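# Place bottles on ledges matching their cap colours

## Task

Put every bottle upright on the wall ledge whose coloured label strip is the same colour as that bottle's cap, with the bottle's entire base resting on that ledge.

## Robot and tools

Robot: two seven-joint arms, left_arm and right_arm, each ending in a two-finger parallel gripper. Equal joint values on both arms give mirrored postures. Turning a gripper a lot can swing its elbow, because a gripper pose does not fix the elbow.

Frame: every position and orientation, in commands and in results, uses one scene frame. Its origin lies on z = 0, directly under the midpoint between the two arm bases, which sit 0.70 m above it. +z is up, +x is forward (the direction both arms face), and left_arm is on the +y side. Image left and right do not match the arm names. Reported hand positions and orientations can be off by a few centimetres, more at long reach.

Gripper axes: the fingers point along the gripper's +z and close along its y. end_effector_position is the point between the pads when closed, just under 1 cm behind the fingertips. Closing pushes the fingertips about 17 mm further along +z, mostly while the pads are over 70 mm apart.

The 16-number row (used by execute_actions and move): one flat list covering both arms, even if only one moves. First left_arm: x, y, z, qw, qx, qy, qz, opening; then the same eight for right_arm. x, y, z are an absolute target position for end_effector_position in metres, scene frame. qw, qx, qy, qz are an absolute target orientation quaternion, w first, scene frame. Opening runs from -1 (closed) to +1 (fully open, 0.145 m); it is a commanded value, not an offset. A full close needs about 0.5 s or more. Sending 0 is a real command, so to leave a gripper alone resend its current command (see Tool commands in the result). To keep an arm still, resend its last reported pose and desired opening each call; to keep an orientation steady, keep sending the same quaternion rather than the drifting measured one.

execute_actions(actions, cameras): actions is a list of actions; each action is a list of up to 15 rows, one per 1/30 s step; if shorter, the last row repeats to fill 15 steps. An action is rejected for both arms if any target lies more than 0.6 m from that gripper's start position along any of the gripper's own axes; if the first action fails this against the last reported state, or any action is malformed, the whole call is rejected. Each step, the controller limits commanded orientation to 32 degrees from the measured one and solves damped inverse kinematics, favouring position. One action may fall short; check Hand target in the result and command the rest next time. An empty actions list returns full state, all cameras and the scene number.

move(target, speed, blend, opening_speed, grip_force, blocking, cameras): target is one 16-number row or a list of up to 15 rows, all absolute poses as above, with no 0.6 m limit. Each gripper travels a straight line from its Hand target, rotating the short way. speed: top path speed in m/s, 0.002 to 1.1, default 0.25 (rotation up to twice that in rad/s); one value or one per target. blend: metres of corner rounding per target in a list; 0 stops at each. opening_speed: rate of opening change per second on the -1..1 scale, at least 0.2. grip_force: newtons per finger pad, about 3 to 10, one value or one per arm; it persists and starts at 10. blocking=false returns after about 0.5 s while the motion continues; a new move replaces a running one. Moves are capped at 10 s. Paths ignore obstacles and the other arm; grippers lag and can overshoot speed, especially with an arm nearly straight. Opening changes in the first row apply at start; in later rows they apply on arrival once everything is at rest. The result adds a move: line: done (within 3 mm and 2 degrees), off_target, moving, held, fault, plus limits such as paced (pose clipped) or held (steps withheld). done does not mean no contact.

wait(seconds): 0 to 10 s; arms hold their last command and a running move continues. stop(): brakes a running move (needs room if fast). zoom_image(camera, region): camera is cam_high or cam_low; region [x0, y0, x1, y1] in pixels of the latest image, at most 504 by 504. read_manual(section): returns licence texts only. finished_scene(scene): ends the scene (1 or 2), irreversible; call nothing after it in the same reply. The first scene is practice and may be skipped.

Results: grip_measured is the measured opening on the command scale; the last Joint positions number per arm is opening in metres. To hold something keep commanding an opening well below grip_measured; a larger gap squeezes harder. Joint torques include gravity, have per-arm offset and noise, and joints 3 and 4 wrap at ±28 N m. Joint velocities may read within noise. Calls with actions list some intermediate positions.

Cameras: cam_high and cam_low, each 896x504, with calibration given per scene (small drift possible).

Avoid: dropping or releasing moving bottles, knocking anything off the work area, fast impacts, hard pushes into fixed objects, and any contact or squeeze between the two arms (including closing one gripper on the other's fingers); the controller's clearance check will not stop gripper-on-gripper contact. Avoid holding loads or straining toward unreachable poses for long: motors heat, a MOTOR HOT line appears near 85 °C and at 100 °C the arm faults for 30 to 60 s. Objects may occasionally be nudged by outside pushes, so recheck positions before grasping.

Each tool is called by a JSON object that holds its "api" and its "payload", one argument or row to a line.

## Session

{"api": "execute_actions", "payload": {
  "actions": []
}}

Scene clock: 0.00 s.
left_arm: end_effector_position=(+0.3554, +0.1334, +0.3763) grip_measured=+1.00 end_effector_quat_wxyz=(-0.040, -0.585, +0.680, -0.440) | right_arm: end_effector_position=(+0.4020, -0.0846, +0.4120) grip_measured=+1.00 end_effector_quat_wxyz=(+0.172, +0.783, +0.024, +0.598)
Joint positions: left_arm=[0.476 0.652 -0.724 1.144 -0.177 -0.294 0.656 0.145] | right_arm=[0.249 -0.096 -0.415 1.14 -0.092 0.203 -0.635 0.145]
Joint velocities: within noise
Joint torques (N m): no reading
Motor temperatures (°C): left_arm=[23 20 24 22 21 24 21] | right_arm=[21 23 24 21 21 21 22]
Hand target: left_arm +0.3554, +0.1334, +0.3763; -0.040, -0.585, +0.680, -0.440 | right_arm +0.4020, -0.0846, +0.4120; +0.172, +0.783, +0.024, +0.598
Tool commands: left_gripper/opening=+1.0 right_gripper/opening=+1.0

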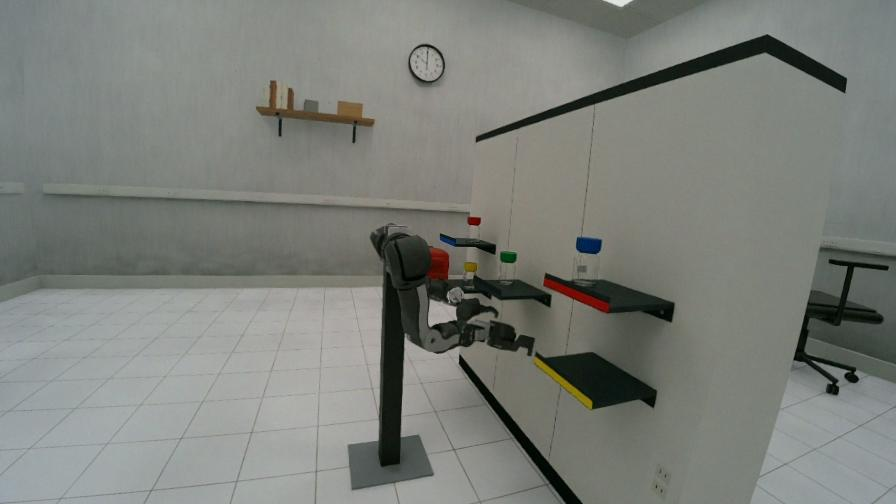

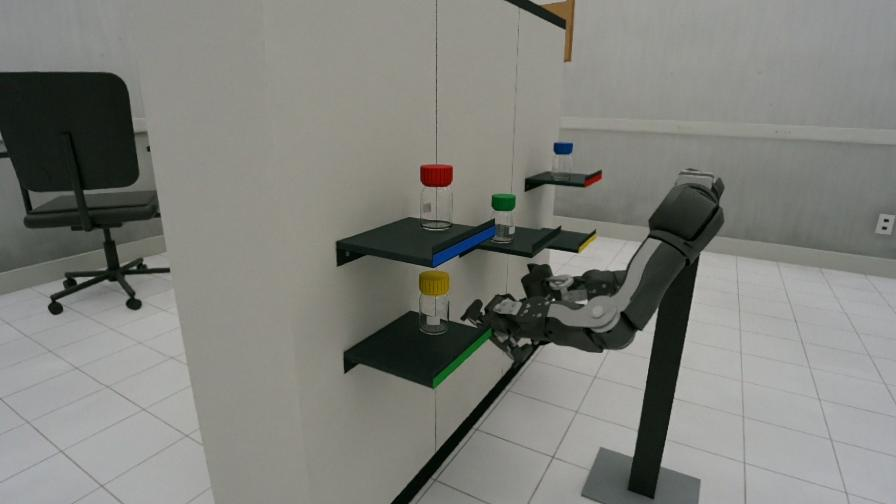

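{"api": "zoom_image", "payload": {
  "camera": "cam_high",
  "region": [420, 180, 700, 420]
}}

{"api": "zoom_image", "payload": {
  "camera": "cam_low",
  "region": [330, 120, 630, 400]
}}

Scaled by 1.800 from the camera's 896x504 image, which has a finer 1280x720 frame.

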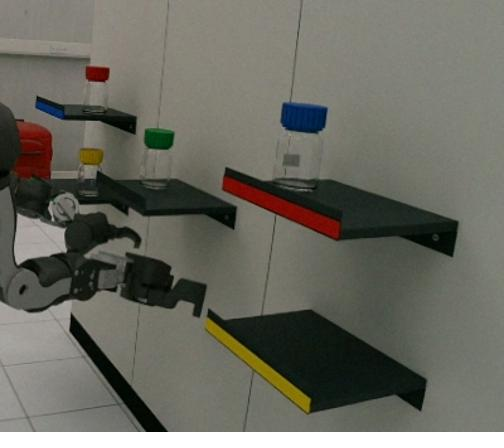

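Scaled by 1.680 from the camera's 896x504 image, which has a finer 1280x720 frame.

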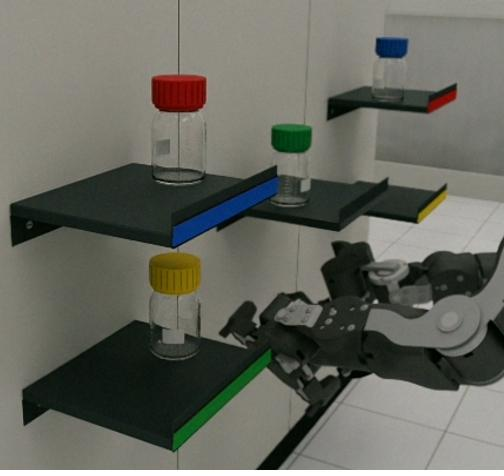

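{"api": "zoom_image", "payload": {
  "camera": "cam_high",
  "region": [430, 205, 560, 315]
}}

{"api": "zoom_image", "payload": {
  "camera": "cam_high",
  "region": [520, 225, 690, 415]
}}

{"api": "zoom_image", "payload": {
  "camera": "cam_low",
  "region": [330, 155, 510, 395]
}}

{"api": "zoom_image", "payload": {
  "camera": "cam_low",
  "region": [450, 130, 620, 270]
}}

Scaled by 3.877 from the camera's 896x504 image, which has a finer 1280x720 frame.

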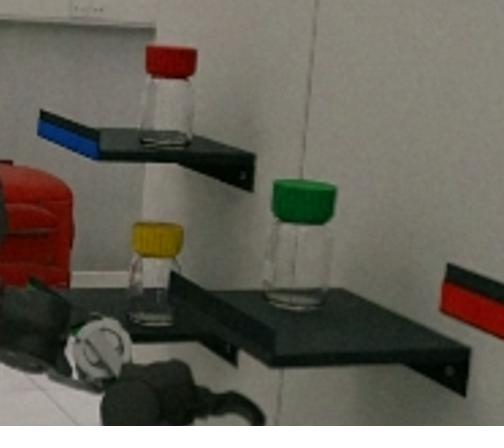

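Scaled by 2.653 from the camera's 896x504 image, which has a finer 1280x720 frame.

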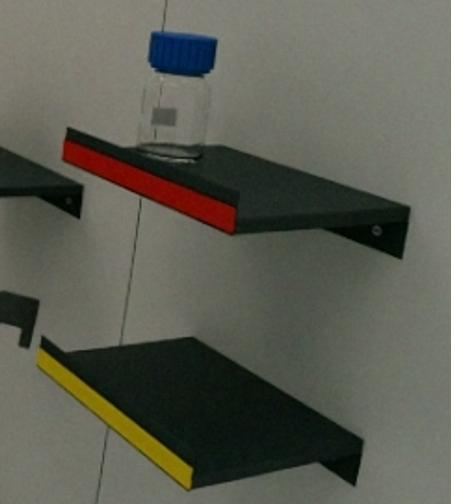

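Scaled by 2.100 from the camera's 896x504 image, which has a finer 1280x720 frame.

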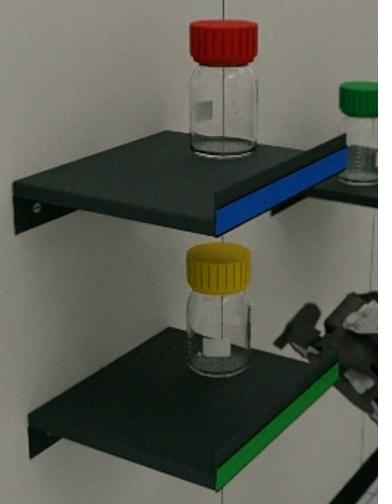

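Scaled by 2.965 from the camera's 896x504 image, which has a finer 1280x720 frame.

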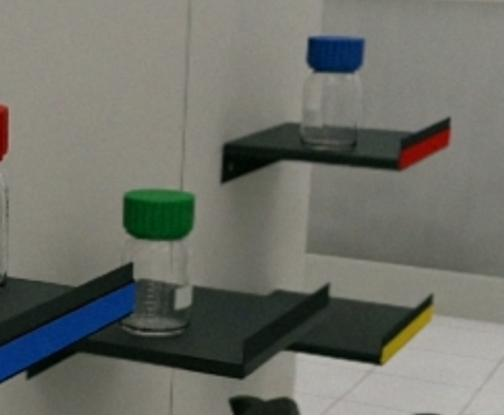

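{"api": "move", "payload": {
  "target": [
    [0.24,0.20,0.45,0,0.7071,0,0.7071,1,0.24,-0.20,0.45,0,0.7071,0,0.7071,1],
    [0.25,0.30,0.70,0,0.7071,0,0.7071,-1,0.25,-0.30,0.70,0,0.7071,0,0.7071,-1]
  ],
  "blend": [0.03,0],
  "cameras": ["all"]
}}

Scene clock: 119.63 s.
left_arm: end_effector_position=(+0.2499, +0.2987, +0.7011) grip_measured=-1.00 end_effector_quat_wxyz=(+0.001, +0.705, -0.003, +0.709) | right_arm: end_effector_position=(+0.2499, -0.3011, +0.6997) grip_measured=-1.00 end_effector_quat_wxyz=(+0.002, +0.707, -0.003, +0.708)
Joint positions: left_arm=[-0.541 0.786 1.086 2.341 1.266 0.683 -0.048 0] | right_arm=[-1.183 0.936 1.376 2.34 1.491 0.242 -0.153 0]
Joint torques (N m): left_arm=[1.02 4.34 1.59 1.21 0.16 -0.56 -0.06] | right_arm=[-0.07 2.78 3.89 0.64 0.11 -0.36 0.18]
Hand target: left_arm +0.2500, +0.3000, +0.7000; +0.000, +0.707, +0.000, +0.707 | right_arm +0.2500, -0.3000, +0.7000; +0.000, +0.707, +0.000, +0.707
Off the commanded pose: left_arm 0.002 m, 0 deg | right_arm 0.001 m, 0 deg.
move: done

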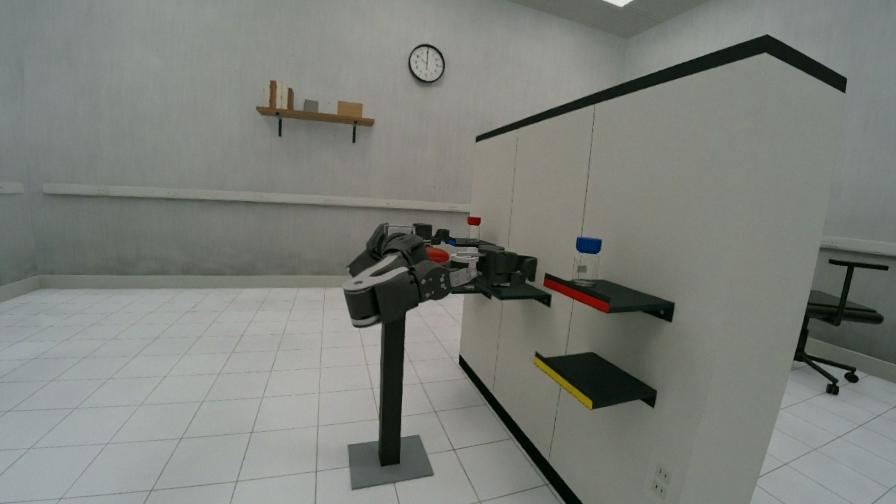

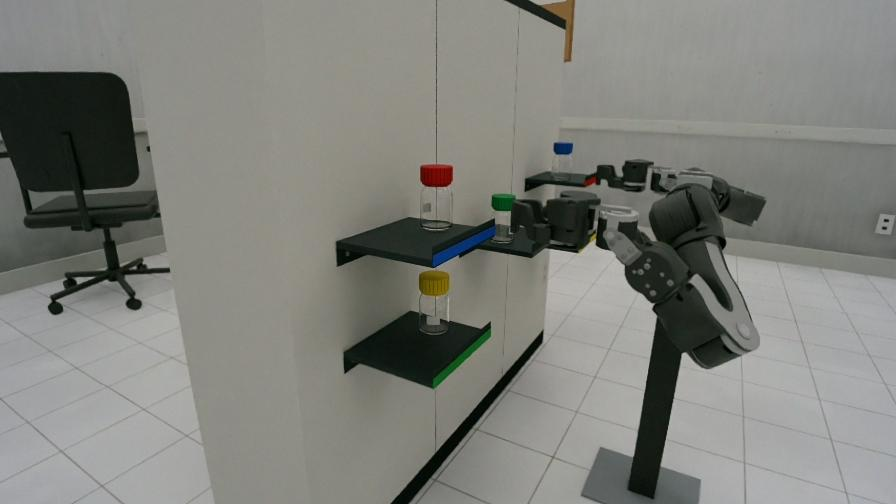

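{"api": "zoom_image", "payload": {
  "camera": "cam_high",
  "region": [430, 200, 640, 340]
}}

{"api": "zoom_image", "payload": {
  "camera": "cam_low",
  "region": [400, 130, 680, 310]
}}

Scaled by 2.400 from the camera's 896x504 image, which has a finer 1280x720 frame.

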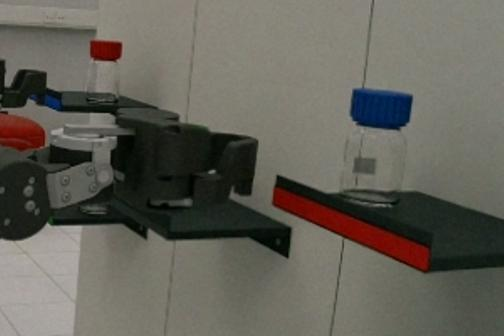

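Scaled by 1.800 from the camera's 896x504 image, which has a finer 1280x720 frame.

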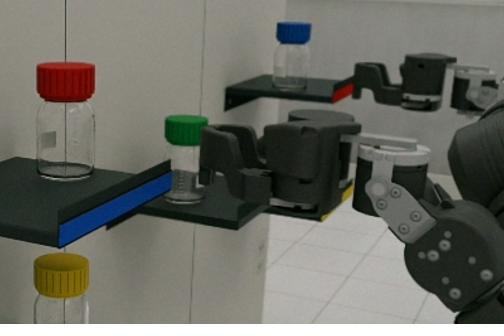

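{"api": "move", "payload": {
  "target": [
    [0.24,0.36,0.54,0,0.766,0,0.6428,1,0.24,-0.345,0.73,0,0.766,0,0.6428,1],
    [0.31,0.36,0.53,0,0.766,0,0.6428,1,0.31,-0.345,0.73,0,0.766,0,0.6428,1]
  ],
  "blend": [0.02,0],
  "cameras": ["all"]
}}

{"api": "zoom_image", "payload": {
  "camera": "cam_high",
  "region": [430, 200, 640, 340]
}}

{"api": "zoom_image", "payload": {
  "camera": "cam_low",
  "region": [340, 130, 620, 410]
}}

Scene clock: 234.53 s.
left_arm: end_effector_position=(+0.3106, +0.3587, +0.5329) grip_measured=+1.00 end_effector_quat_wxyz=(+0.002, +0.763, -0.003, +0.646) | right_arm: end_effector_position=(+0.3099, -0.3443, +0.7314) grip_measured=+1.00 end_effector_quat_wxyz=(+0.000, +0.765, +0.003, +0.644)
Joint positions: left_arm=[-0.399 0.788 0.471 1.691 0.821 0.188 0.246 0.145] | right_arm=[-0.743 1.309 1.232 1.916 1.559 0.677 -0.118 0.145]
Joint torques (N m): left_arm=[2.44 5.66 2.06 2.89 0.21 -0.5 -0.04] | right_arm=[2.33 4.95 2.65 0.68 0.11 -0.49 -0.17]
Hand target: left_arm +0.3100, +0.3600, +0.5300; +0.000, +0.766, +0.000, +0.643 | right_arm +0.3100, -0.3450, +0.7300; +0.000, +0.766, +0.000, +0.643
Off the commanded pose: left_arm 0.003 m, 1 deg | right_arm 0.002 m, 0 deg.
joint sent to its limit (right arm) — joint 5 (forearm roll), upper limit. The joint targets still meet the commanded pose.
move: done

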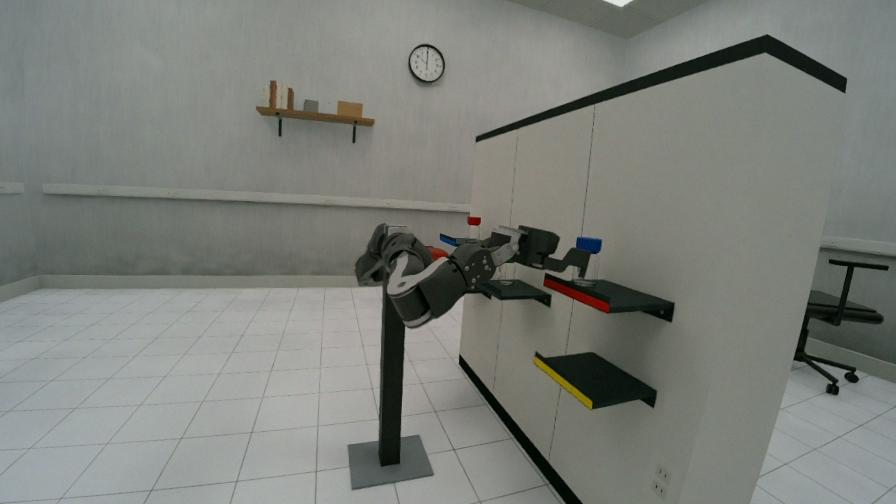

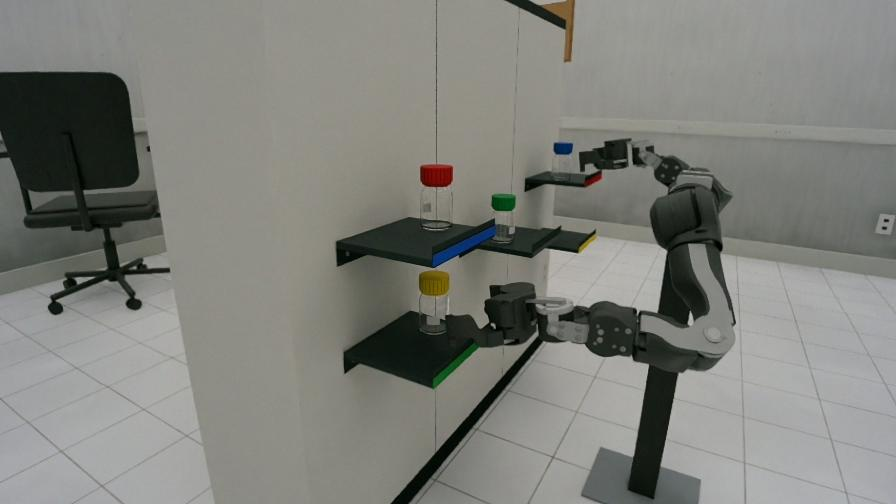

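Scaled by 2.400 from the camera's 896x504 image, which has a finer 1280x720 frame.

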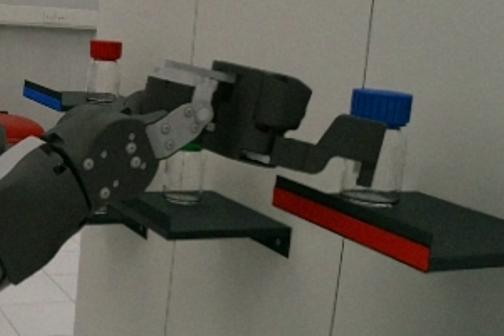

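Scaled by 1.800 from the camera's 896x504 image, which has a finer 1280x720 frame.

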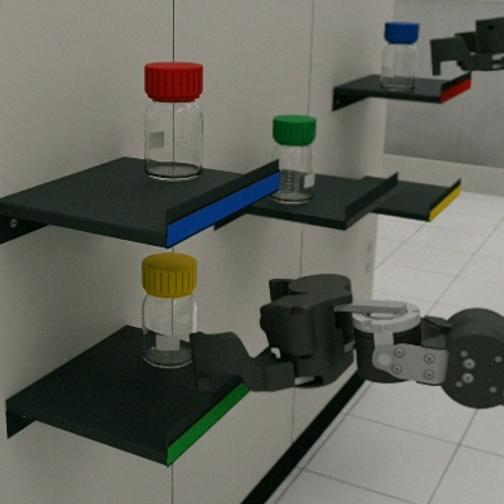

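{"api": "move", "payload": {
  "target": [0.385,0.352,0.532,0,0.766,0,0.6428,1,0.31,-0.345,0.73,0,0.766,0,0.6428,1],
  "speed": 0.12,
  "cameras": ["cam_low"]
}}

{"api": "zoom_image", "payload": {
  "camera": "cam_low",
  "region": [340, 230, 560, 410]
}}

Scene clock: 278.57 s.
left_arm: end_effector_position=(+0.3856, +0.3516, +0.5365) grip_measured=+1.00 end_effector_quat_wxyz=(+0.001, +0.762, -0.003, +0.647) | right_arm: end_effector_position=(+0.3099, -0.3444, +0.7314) grip_measured=+1.00 end_effector_quat_wxyz=(+0.000, +0.765, +0.002, +0.644)
Joint positions: left_arm=[0.086 0.811 0.124 1.436 0.754 0.24 0.194 0.145] | right_arm=[-0.743 1.309 1.232 1.916 1.559 0.677 -0.119 0.145]
Joint torques (N m): left_arm=[4.92 5.37 1.7 3.07 0.21 -0.53 -0.05] | right_arm=[2.47 4.87 2.58 0.57 0.15 -0.51 -0.14]
Hand target: left_arm +0.3849, +0.3519, +0.5319; +0.000, +0.766, +0.000, +0.643 | right_arm +0.3100, -0.3451, +0.7300; +0.000, +0.766, +0.000, +0.643
Off the commanded pose: left_arm 0.005 m, 1 deg | right_arm 0.002 m, 0 deg.
joint sent to its limit (right arm) — joint 5 (forearm roll), upper limit. The joint targets still meet the commanded pose.
move: off_target (left_arm)
Images, in order (width x height): cam_low 896x504.

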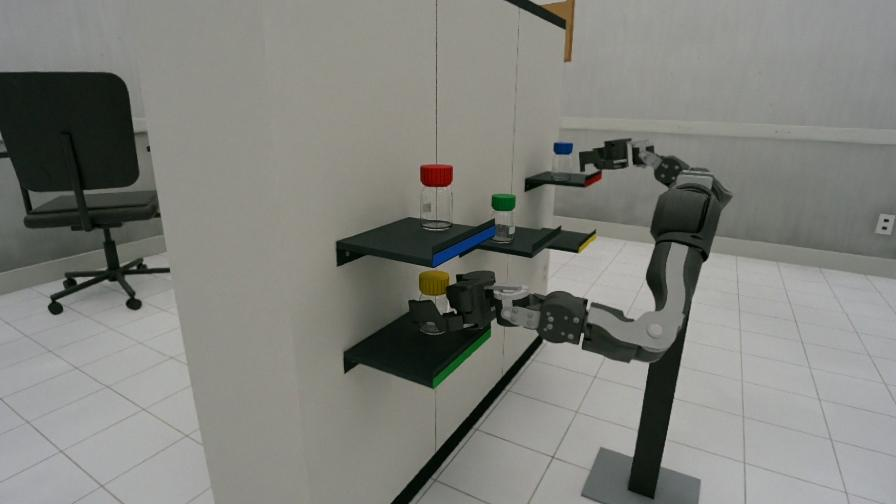

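Scaled by 2.291 from the camera's 896x504 image, which has a finer 1280x720 frame.

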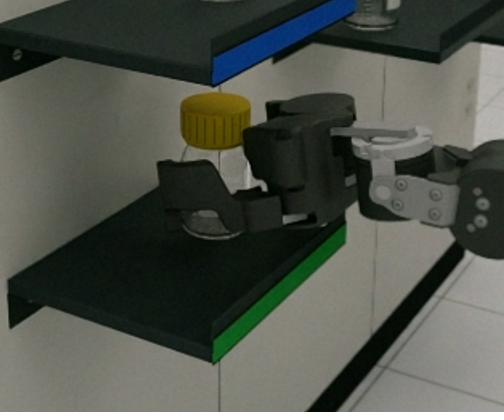

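{"api": "move", "payload": {
  "target": [0.385,0.352,0.532,0,0.766,0,0.6428,-0.6,0.31,-0.345,0.73,0,0.766,0,0.6428,1],
  "opening_speed": 1.2,
  "grip_force": 6,
  "cameras": ["cam_low"]
}}

{"api": "zoom_image", "payload": {
  "camera": "cam_low",
  "region": [340, 230, 560, 410]
}}

Scene clock: 287.03 s.
left_arm: end_effector_position=(+0.3855, +0.3521, +0.5363) grip_measured=-0.24 end_effector_quat_wxyz=(+0.000, +0.763, -0.002, +0.647) | right_arm: end_effector_position=(+0.3099, -0.3444, +0.7314) grip_measured=+1.00 end_effector_quat_wxyz=(+0.000, +0.765, +0.002, +0.644)
Joint positions: left_arm=[0.086 0.811 0.124 1.435 0.753 0.24 0.193 0.058] | right_arm=[-0.743 1.309 1.232 1.916 1.559 0.677 -0.119 0.145]
Joint torques (N m): left_arm=[4.89 5.34 1.74 3.19 0.22 -0.56 0.01] | right_arm=[2.47 4.89 2.59 0.66 0.12 -0.49 -0.15]
Hand target: left_arm +0.3850, +0.3519, +0.5320; +0.000, +0.766, +0.000, +0.643 | right_arm +0.3100, -0.3451, +0.7300; +0.000, +0.766, +0.000, +0.643
Off the commanded pose: left_arm 0.004 m, 1 deg | right_arm 0.002 m, 0 deg.
joint sent to its limit (right arm) — joint 5 (forearm roll), upper limit. The joint targets still meet the commanded pose.
grip_force (N): 6, 6
move: off_target (left_arm)
Images, in order (width x height): cam_low 896x504.

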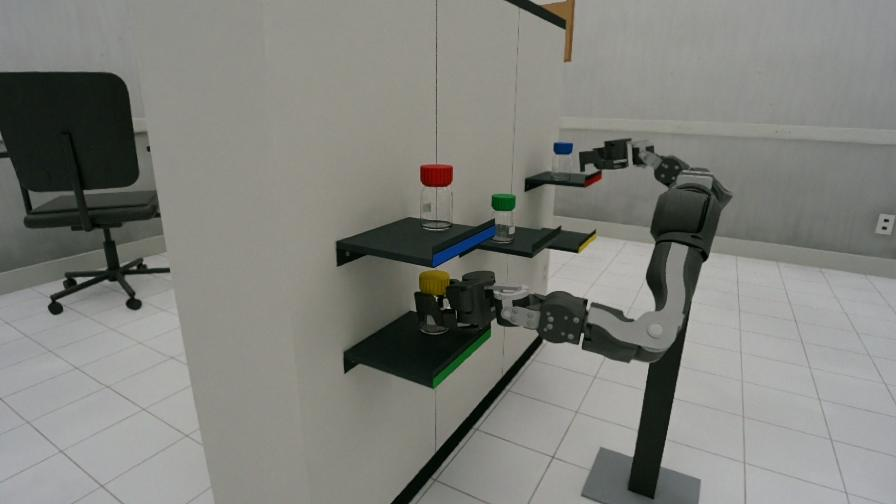

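Scaled by 2.291 from the camera's 896x504 image, which has a finer 1280x720 frame.

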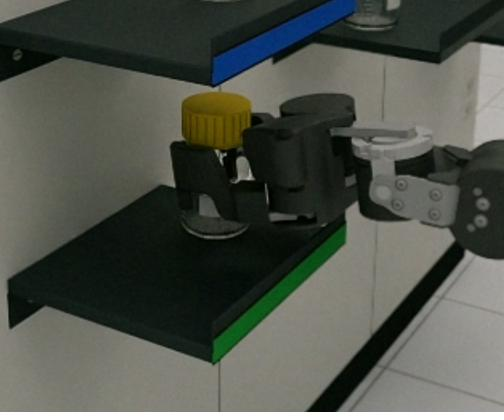

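{"api": "move", "payload": {
  "target": [
    [0.385,0.352,0.568,0,0.766,0,0.6428,-0.6,0.25,-0.345,0.73,0,0.766,0,0.6428,1],
    [0.24,0.352,0.57,0,0.766,0,0.6428,-0.6,0.2,-0.36,0.73,0,0.766,0,0.6428,1],
    [0.24,0.20,0.66,0,0.766,0,0.6428,-0.6,0.2,-0.38,0.73,0,0.766,0,0.6428,1],
    [0.24,-0.05,0.695,0,0.766,0,0.6428,-0.6,0.2,-0.38,0.73,0,0.766,0,0.6428,1]
  ],
  "blend": [0.005,0.03,0.03,0],
  "speed": [0.08,0.2,0.2,0.2],
  "cameras": ["all"]
}}

{"api": "zoom_image", "payload": {
  "camera": "cam_high",
  "region": [430, 200, 640, 340]
}}

{"api": "zoom_image", "payload": {
  "camera": "cam_low",
  "region": [440, 130, 660, 310]
}}

Scene clock: 312.90 s.
left_arm: end_effector_position=(+0.2226, -0.0667, +0.6941) grip_measured=-0.24 end_effector_quat_wxyz=(+0.251, +0.702, -0.251, +0.617) | right_arm: end_effector_position=(+0.2005, -0.3804, +0.7286) grip_measured=+1.00 end_effector_quat_wxyz=(+0.004, +0.720, +0.010, +0.694)
Joint positions: left_arm=[0.895 0.111 -1.002 2.429 1.55 0.765 -1.427 0.058] | right_arm=[-0.751 0.811 1.564 2.008 1.194 0.785 0.494 0.145]
Joint torques (N m): left_arm=[6.37 -1.49 1.58 1.61 -0.4 -0.17 0.15] | right_arm=[-0.17 6.03 3.25 1.01 0.24 -0.29 0.17]
Hand target: left_arm +0.2222, -0.0668, +0.6958; +0.252, +0.700, -0.251, +0.619 | right_arm +0.2004, -0.3800, +0.7295; +0.004, +0.720, +0.012, +0.694
Off the commanded pose: left_arm 0.024 m, 42 deg; orientation clipped | right_arm 0.002 m, 8 deg.
joint sent to its limit (right arm) — joint 3 (upper arm roll), upper limit; joint 6 (wrist pitch), upper limit. The joint targets are off in orientation, not in position.
grip_force (N): 6, 6
move: held (left_arm; a check stopped the path), off_target (right_arm); limits=paced,held
pose unreachable (left arm): on one or more control steps of this call, first in action 0 (counted from 0), this arm could not follow its commanded pose, so it was not sent that pose on those steps. It may still have moved: this result reports where it is.
cause: moving toward the commanded pose would bring two parts of the arm too close to each other (its base and another part of the arm, with joints 1 (shoulder pitch) to 6 (wrist pitch) between them, 18 mm apart when it was first held).

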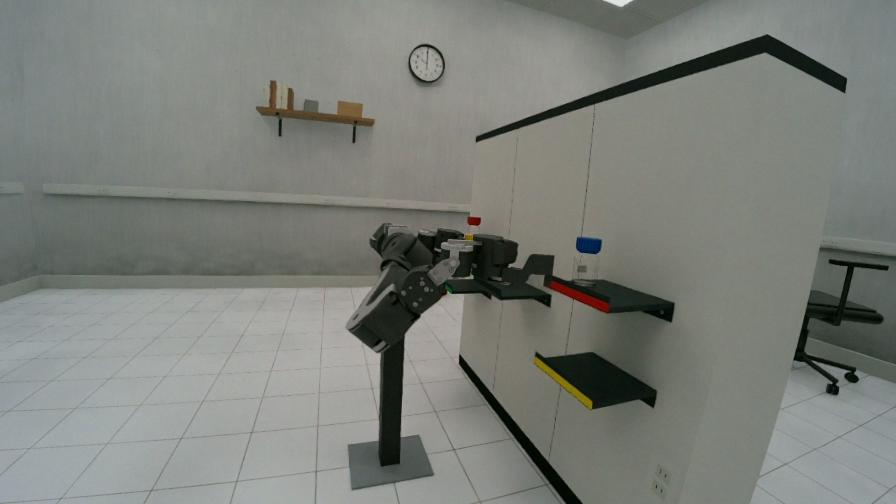

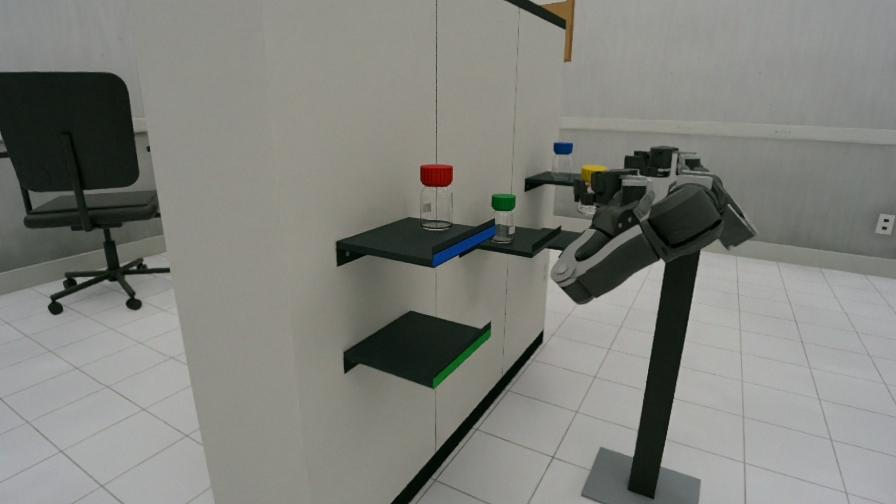

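Scaled by 2.400 from the camera's 896x504 image, which has a finer 1280x720 frame.

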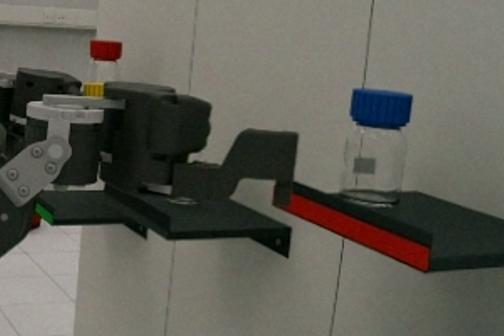

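Scaled by 2.291 from the camera's 896x504 image, which has a finer 1280x720 frame.

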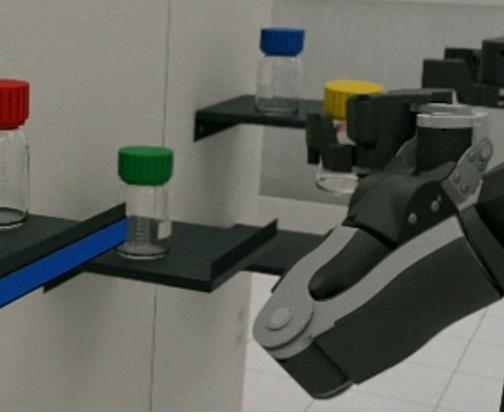

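{"api": "move", "payload": {
  "target": [
    [0.27,0.08,0.72,0,0.766,0,0.6428,-0.6,0.26,-0.36,0.62,0,0.766,0,0.6428,1],
    [0.31,0.05,0.76,0.1116,0.7544,-0.133,0.633,-0.6,0.26,-0.36,0.6,0,0.766,0,0.6428,1],
    [0.34,-0.055,0.755,0.1116,0.7544,-0.133,0.633,-0.6,0.26,-0.36,0.6,0,0.766,0,0.6428,1]
  ],
  "blend": [0.02,0.02,0],
  "speed": 0.15,
  "cameras": ["all"]
}}

{"api": "zoom_image", "payload": {
  "camera": "cam_high",
  "region": [430, 200, 640, 340]
}}

{"api": "zoom_image", "payload": {
  "camera": "cam_low",
  "region": [440, 130, 660, 310]
}}

Scene clock: 356.93 s.
left_arm: end_effector_position=(+0.3405, -0.0551, +0.7539) grip_measured=-0.24 end_effector_quat_wxyz=(+0.118, +0.741, -0.123, +0.650) | right_arm: end_effector_position=(+0.2599, -0.3609, +0.6017) grip_measured=+1.00 end_effector_quat_wxyz=(+0.003, +0.765, -0.001, +0.644)
Joint positions: left_arm=[1.232 -0.006 -0.844 1.89 1.584 0.782 -1.481 0.058] | right_arm=[-0.646 0.733 0.923 1.983 0.939 0.464 0.309 0.145]
Joint torques (N m): left_arm=[9.01 -1.02 2.03 1.35 -0.21 -0.09 -0.02] | right_arm=[0.25 4.84 2.14 2.09 0.26 -0.52 0.12]
Hand target: left_arm +0.3401, -0.0551, +0.7548; +0.116, +0.740, -0.124, +0.651 | right_arm +0.2600, -0.3600, +0.5999; +0.000, +0.766, +0.000, +0.643
Off the commanded pose: left_arm 0.001 m, 3 deg | right_arm 0.002 m, 0 deg.
joint sent to its limit (left arm) — joint 5 (forearm roll), upper limit; joint 6 (wrist pitch), upper limit. The joint targets are off in orientation, not in position.
grip_force (N): 6, 6
move: off_target (left_arm)

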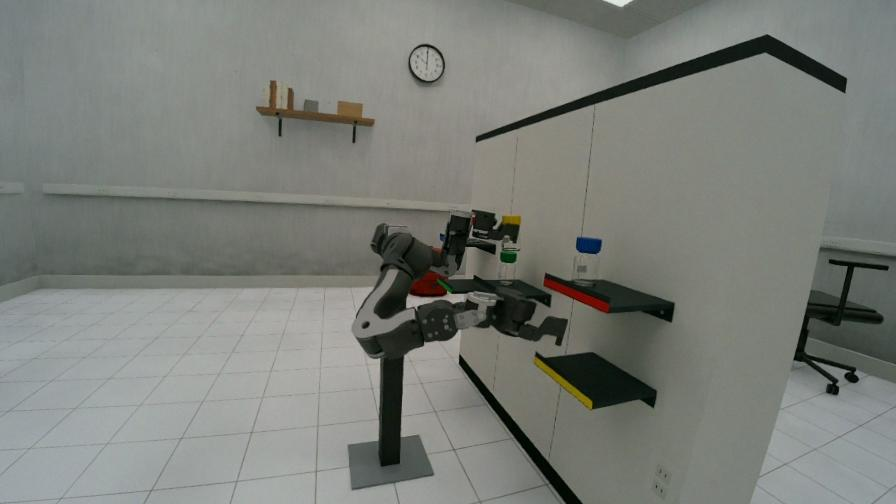

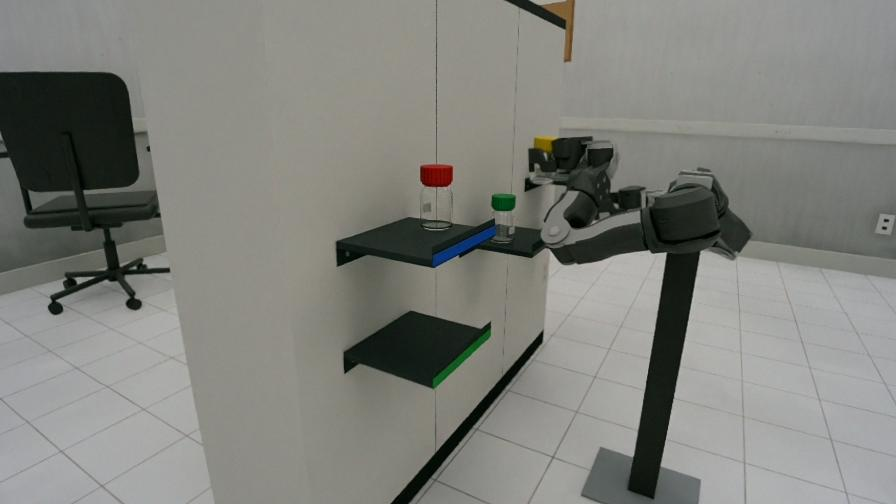

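Scaled by 2.400 from the camera's 896x504 image, which has a finer 1280x720 frame.

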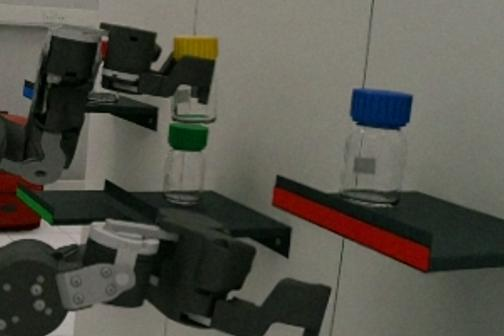

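Scaled by 2.291 from the camera's 896x504 image, which has a finer 1280x720 frame.

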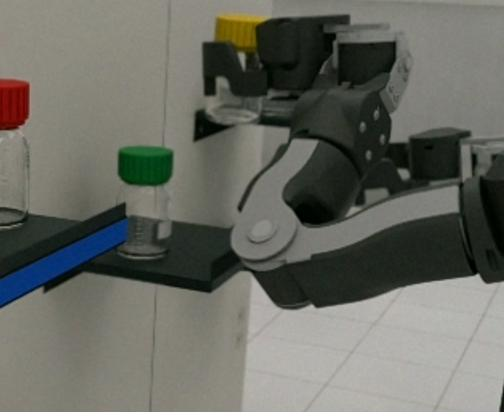

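{"api": "move", "payload": {
  "target": [
    [0.385,-0.058,0.74,0.1116,0.7544,-0.133,0.633,-0.6,0.26,-0.36,0.6,0,0.766,0,0.6428,1],
    [0.385,-0.058,0.65,0.1116,0.7544,-0.133,0.633,-0.6,0.26,-0.36,0.6,0,0.766,0,0.6428,1]
  ],
  "blend": [0.02,0],
  "speed": 0.12,
  "cameras": ["all"]
}}

{"api": "zoom_image", "payload": {
  "camera": "cam_high",
  "region": [430, 200, 640, 340]
}}

{"api": "zoom_image", "payload": {
  "camera": "cam_low",
  "region": [440, 130, 660, 310]
}}

Scene clock: 387.00 s.
left_arm: end_effector_position=(+0.3846, -0.0577, +0.6472) grip_measured=-0.24 end_effector_quat_wxyz=(+0.110, +0.758, -0.134, +0.629) | right_arm: end_effector_position=(+0.2599, -0.3609, +0.6017) grip_measured=+1.00 end_effector_quat_wxyz=(+0.003, +0.765, -0.001, +0.644)
Joint positions: left_arm=[1.043 0.156 -1.076 1.734 1.249 0.53 -1.068 0.058] | right_arm=[-0.646 0.733 0.923 1.983 0.939 0.464 0.309 0.145]
Joint torques (N m): left_arm=[9.61 -1.17 2.69 2.66 -0.5 -0.56 0.23] | right_arm=[0.3 5 2.11 1.98 0.29 -0.53 0.13]
Motor temperatures (°C): left_arm=[28 22 25 21 22 24 21] | right_arm=[21 24 24 20 20 21 21]
Hand target: left_arm +0.3849, -0.0580, +0.6500; +0.112, +0.754, -0.133, +0.633 | right_arm +0.2600, -0.3600, +0.5999; +0.000, +0.766, +0.000, +0.643
Off the commanded pose: left_arm 0.003 m, 1 deg | right_arm 0.002 m, 0 deg.
grip_force (N): 6, 6
move: done

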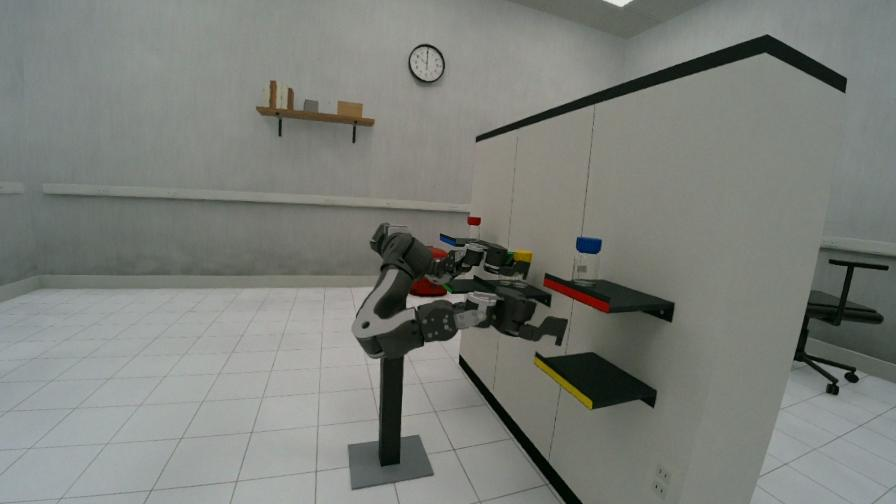

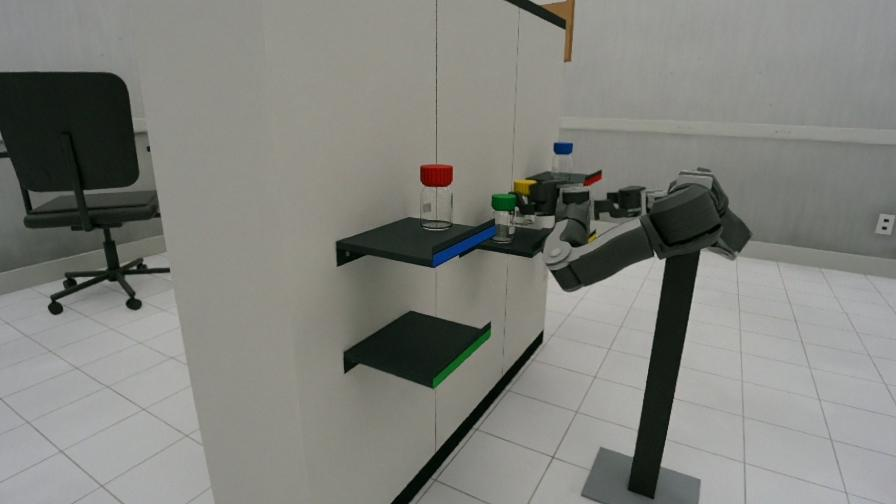

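Scaled by 2.400 from the camera's 896x504 image, which has a finer 1280x720 frame.

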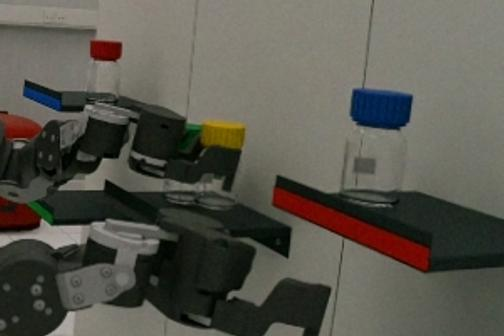

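Scaled by 2.291 from the camera's 896x504 image, which has a finer 1280x720 frame.

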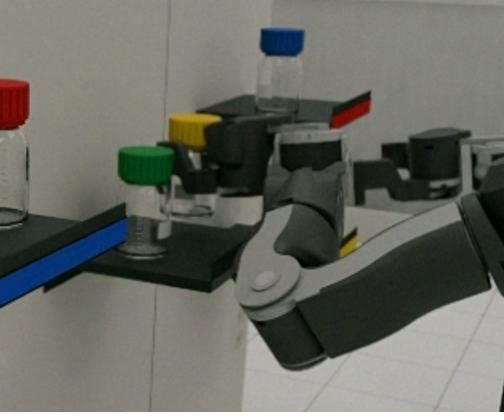

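{"api": "move", "payload": {
  "target": [0.385,-0.058,0.625,0.1116,0.7544,-0.133,0.633,-0.6,0.26,-0.36,0.6,0,0.766,0,0.6428,1],
  "speed": 0.05,
  "cameras": ["all"]
}}

{"api": "zoom_image", "payload": {
  "camera": "cam_high",
  "region": [450, 230, 590, 320]
}}

{"api": "zoom_image", "payload": {
  "camera": "cam_low",
  "region": [440, 160, 600, 290]
}}

Scene clock: 396.93 s.
left_arm: end_effector_position=(+0.3848, -0.0578, +0.6272) grip_measured=-0.24 end_effector_quat_wxyz=(+0.111, +0.754, -0.132, +0.634) | right_arm: end_effector_position=(+0.2599, -0.3609, +0.6017) grip_measured=+1.00 end_effector_quat_wxyz=(+0.003, +0.765, -0.001, +0.644)
Joint positions: left_arm=[1.001 0.179 -1.129 1.721 1.186 0.451 -1.029 0.058] | right_arm=[-0.646 0.733 0.923 1.983 0.939 0.464 0.309 0.145]
Joint torques (N m): left_arm=[7.93 -0.75 1.96 2.19 -0.42 -0.54 0.26] | right_arm=[0.41 4.73 2.1 1.94 0.26 -0.52 0.14]
Hand target: left_arm +0.3850, -0.0579, +0.6250; +0.112, +0.754, -0.133, +0.633 | right_arm +0.2600, -0.3600, +0.5999; +0.000, +0.766, +0.000, +0.643
Off the commanded pose: left_arm 0.002 m, 0 deg | right_arm 0.002 m, 0 deg.
grip_force (N): 6, 6
move: done

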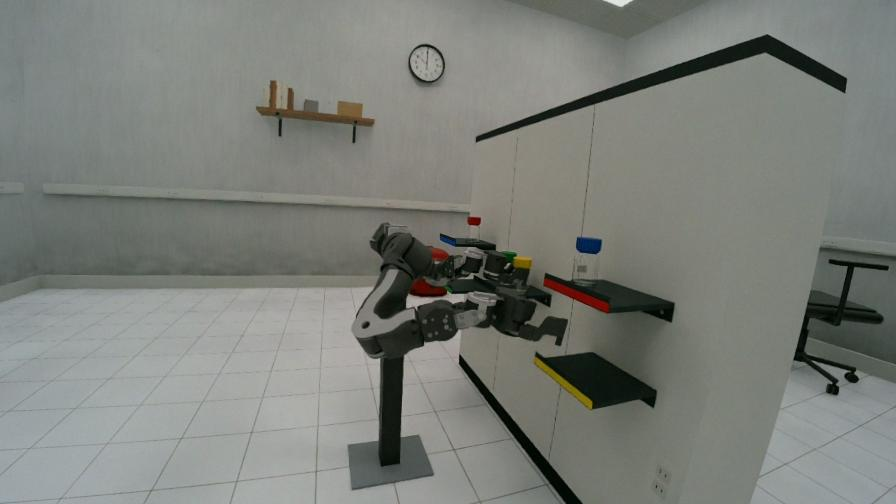

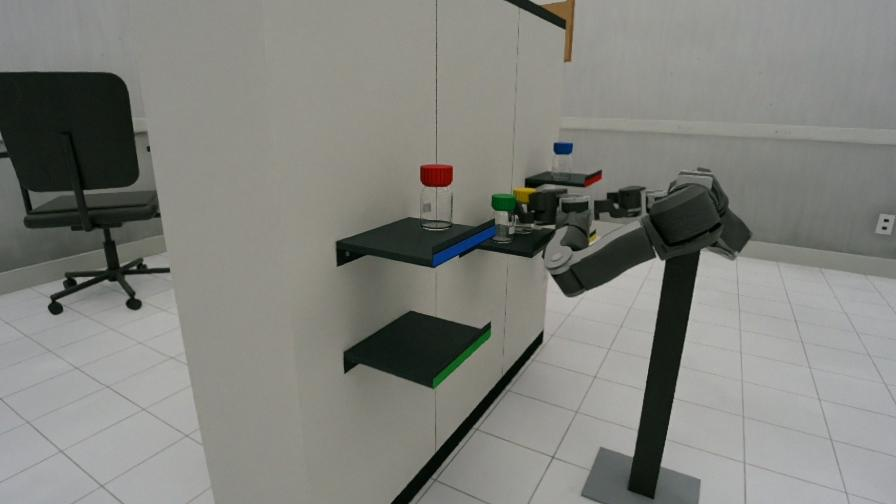

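Scaled by 3.600 from the camera's 896x504 image, which has a finer 1280x720 frame.

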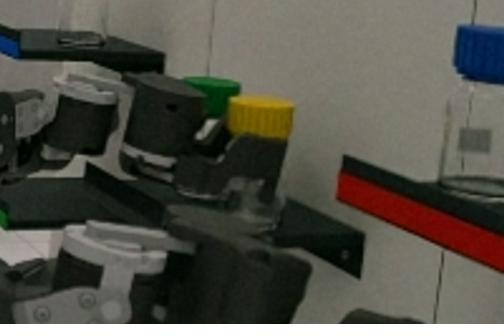

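Scaled by 3.150 from the camera's 896x504 image, which has a finer 1280x720 frame.

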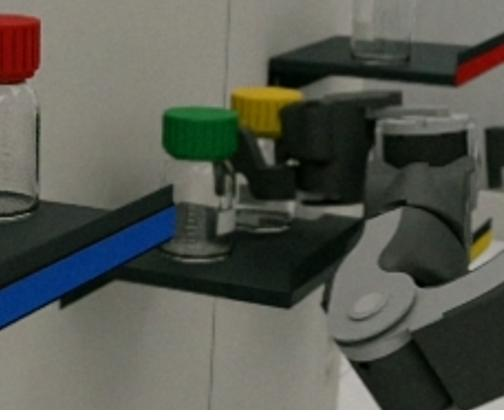

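{"api": "move", "payload": {
  "target": [0.385,-0.058,0.618,0.1116,0.7544,-0.133,0.633,-0.6,0.26,-0.36,0.6,0,0.766,0,0.6428,1],
  "speed": 0.04
}}

{"api": "move", "payload": {
  "target": [0.385,-0.058,0.612,0.1116,0.7544,-0.133,0.633,-0.6,0.26,-0.36,0.6,0,0.766,0,0.6428,1],
  "speed": 0.04,
  "cameras": ["all"]
}}

{"api": "zoom_image", "payload": {
  "camera": "cam_low",
  "region": [440, 160, 600, 290]
}}

Scene clock: 405.13 s.
left_arm: end_effector_position=(+0.3851, -0.0577, +0.6267) grip_measured=-0.24 end_effector_quat_wxyz=(+0.113, +0.747, -0.128, +0.642) | right_arm: end_effector_position=(+0.2599, -0.3609, +0.6017) grip_measured=+1.00 end_effector_quat_wxyz=(+0.003, +0.765, -0.001, +0.644)
Joint positions: left_arm=[0.994 0.183 -1.142 1.719 1.159 0.419 -1.02 0.058] | right_arm=[-0.646 0.733 0.923 1.983 0.939 0.464 0.309 0.145]
Joint torques (N m): left_arm=[6.47 -0.44 1.4 1.37 -0.08 -0.24 0.31] | right_arm=[0.41 4.97 2.14 1.89 0.29 -0.52 0.14]
Hand target: left_arm +0.3849, -0.0579, +0.6181; +0.112, +0.754, -0.133, +0.633 | right_arm +0.2600, -0.3600, +0.5999; +0.000, +0.766, +0.000, +0.643
Off the commanded pose: left_arm 0.009 m, 1 deg | right_arm 0.002 m, 0 deg.
grip_force (N): 6, 6
move: off_target (left_arm)

Scene clock: 405.90 s.
left_arm: end_effector_position=(+0.3851, -0.0579, +0.6255) grip_measured=-0.24 end_effector_quat_wxyz=(+0.115, +0.741, -0.126, +0.650) | right_arm: end_effector_position=(+0.2599, -0.3609, +0.6017) grip_measured=+1.00 end_effector_quat_wxyz=(+0.003, +0.765, -0.001, +0.644)
Joint positions: left_arm=[0.981 0.184 -1.146 1.716 1.126 0.399 -1.007 0.058] | right_arm=[-0.646 0.733 0.923 1.983 0.939 0.464 0.309 0.145]
Joint torques (N m): left_arm=[5.31 -0.28 1.32 0.77 0.3 0.02 0.28] | right_arm=[0.46 5.02 2.18 1.95 0.25 -0.53 0.15]
Hand target: left_arm +0.3847, -0.0578, +0.6122; +0.112, +0.754, -0.133, +0.633 | right_arm +0.2600, -0.3600, +0.5999; +0.000, +0.766, +0.000, +0.643
Off the commanded pose: left_arm 0.014 m, 3 deg | right_arm 0.002 m, 0 deg.
grip_force (N): 6, 6
move: off_target (left_arm)

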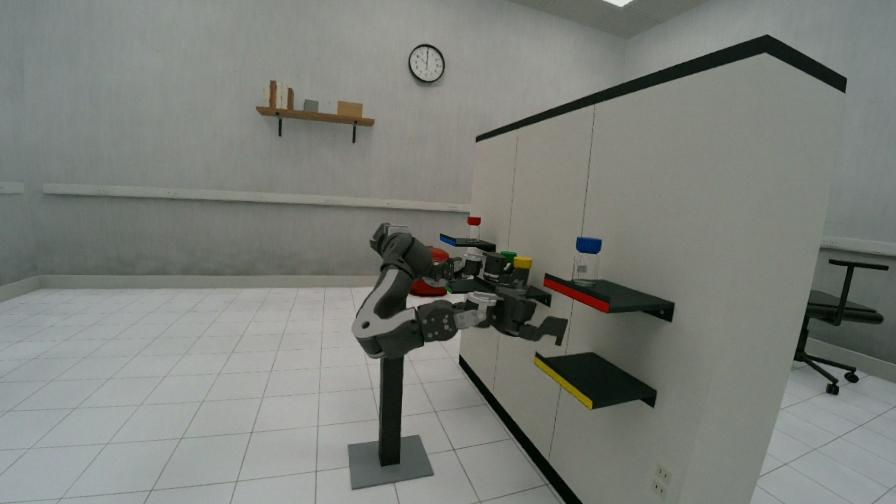

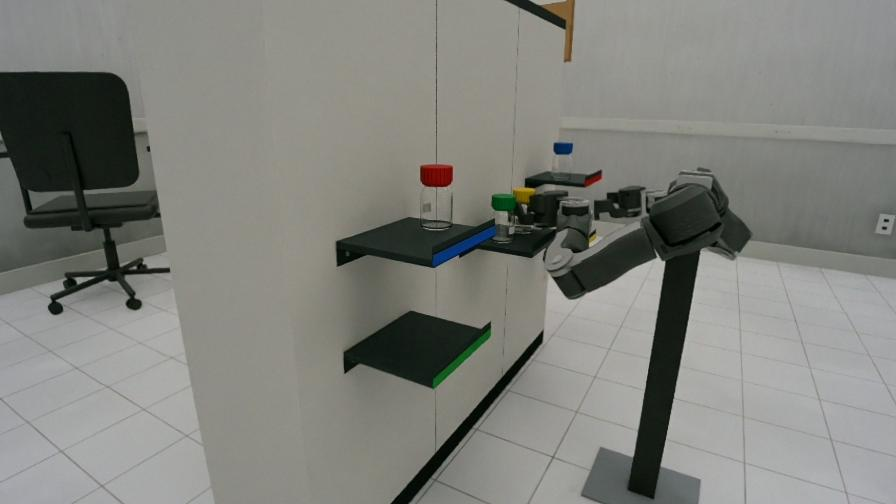

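Scaled by 3.150 from the camera's 896x504 image, which has a finer 1280x720 frame.

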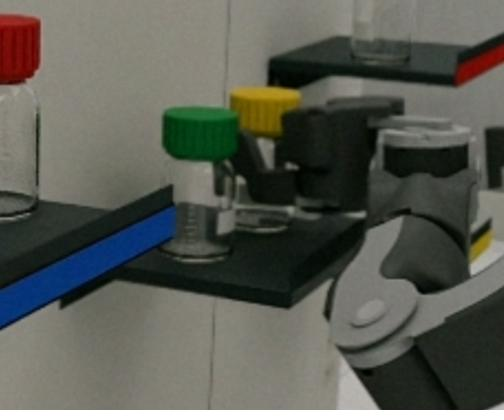

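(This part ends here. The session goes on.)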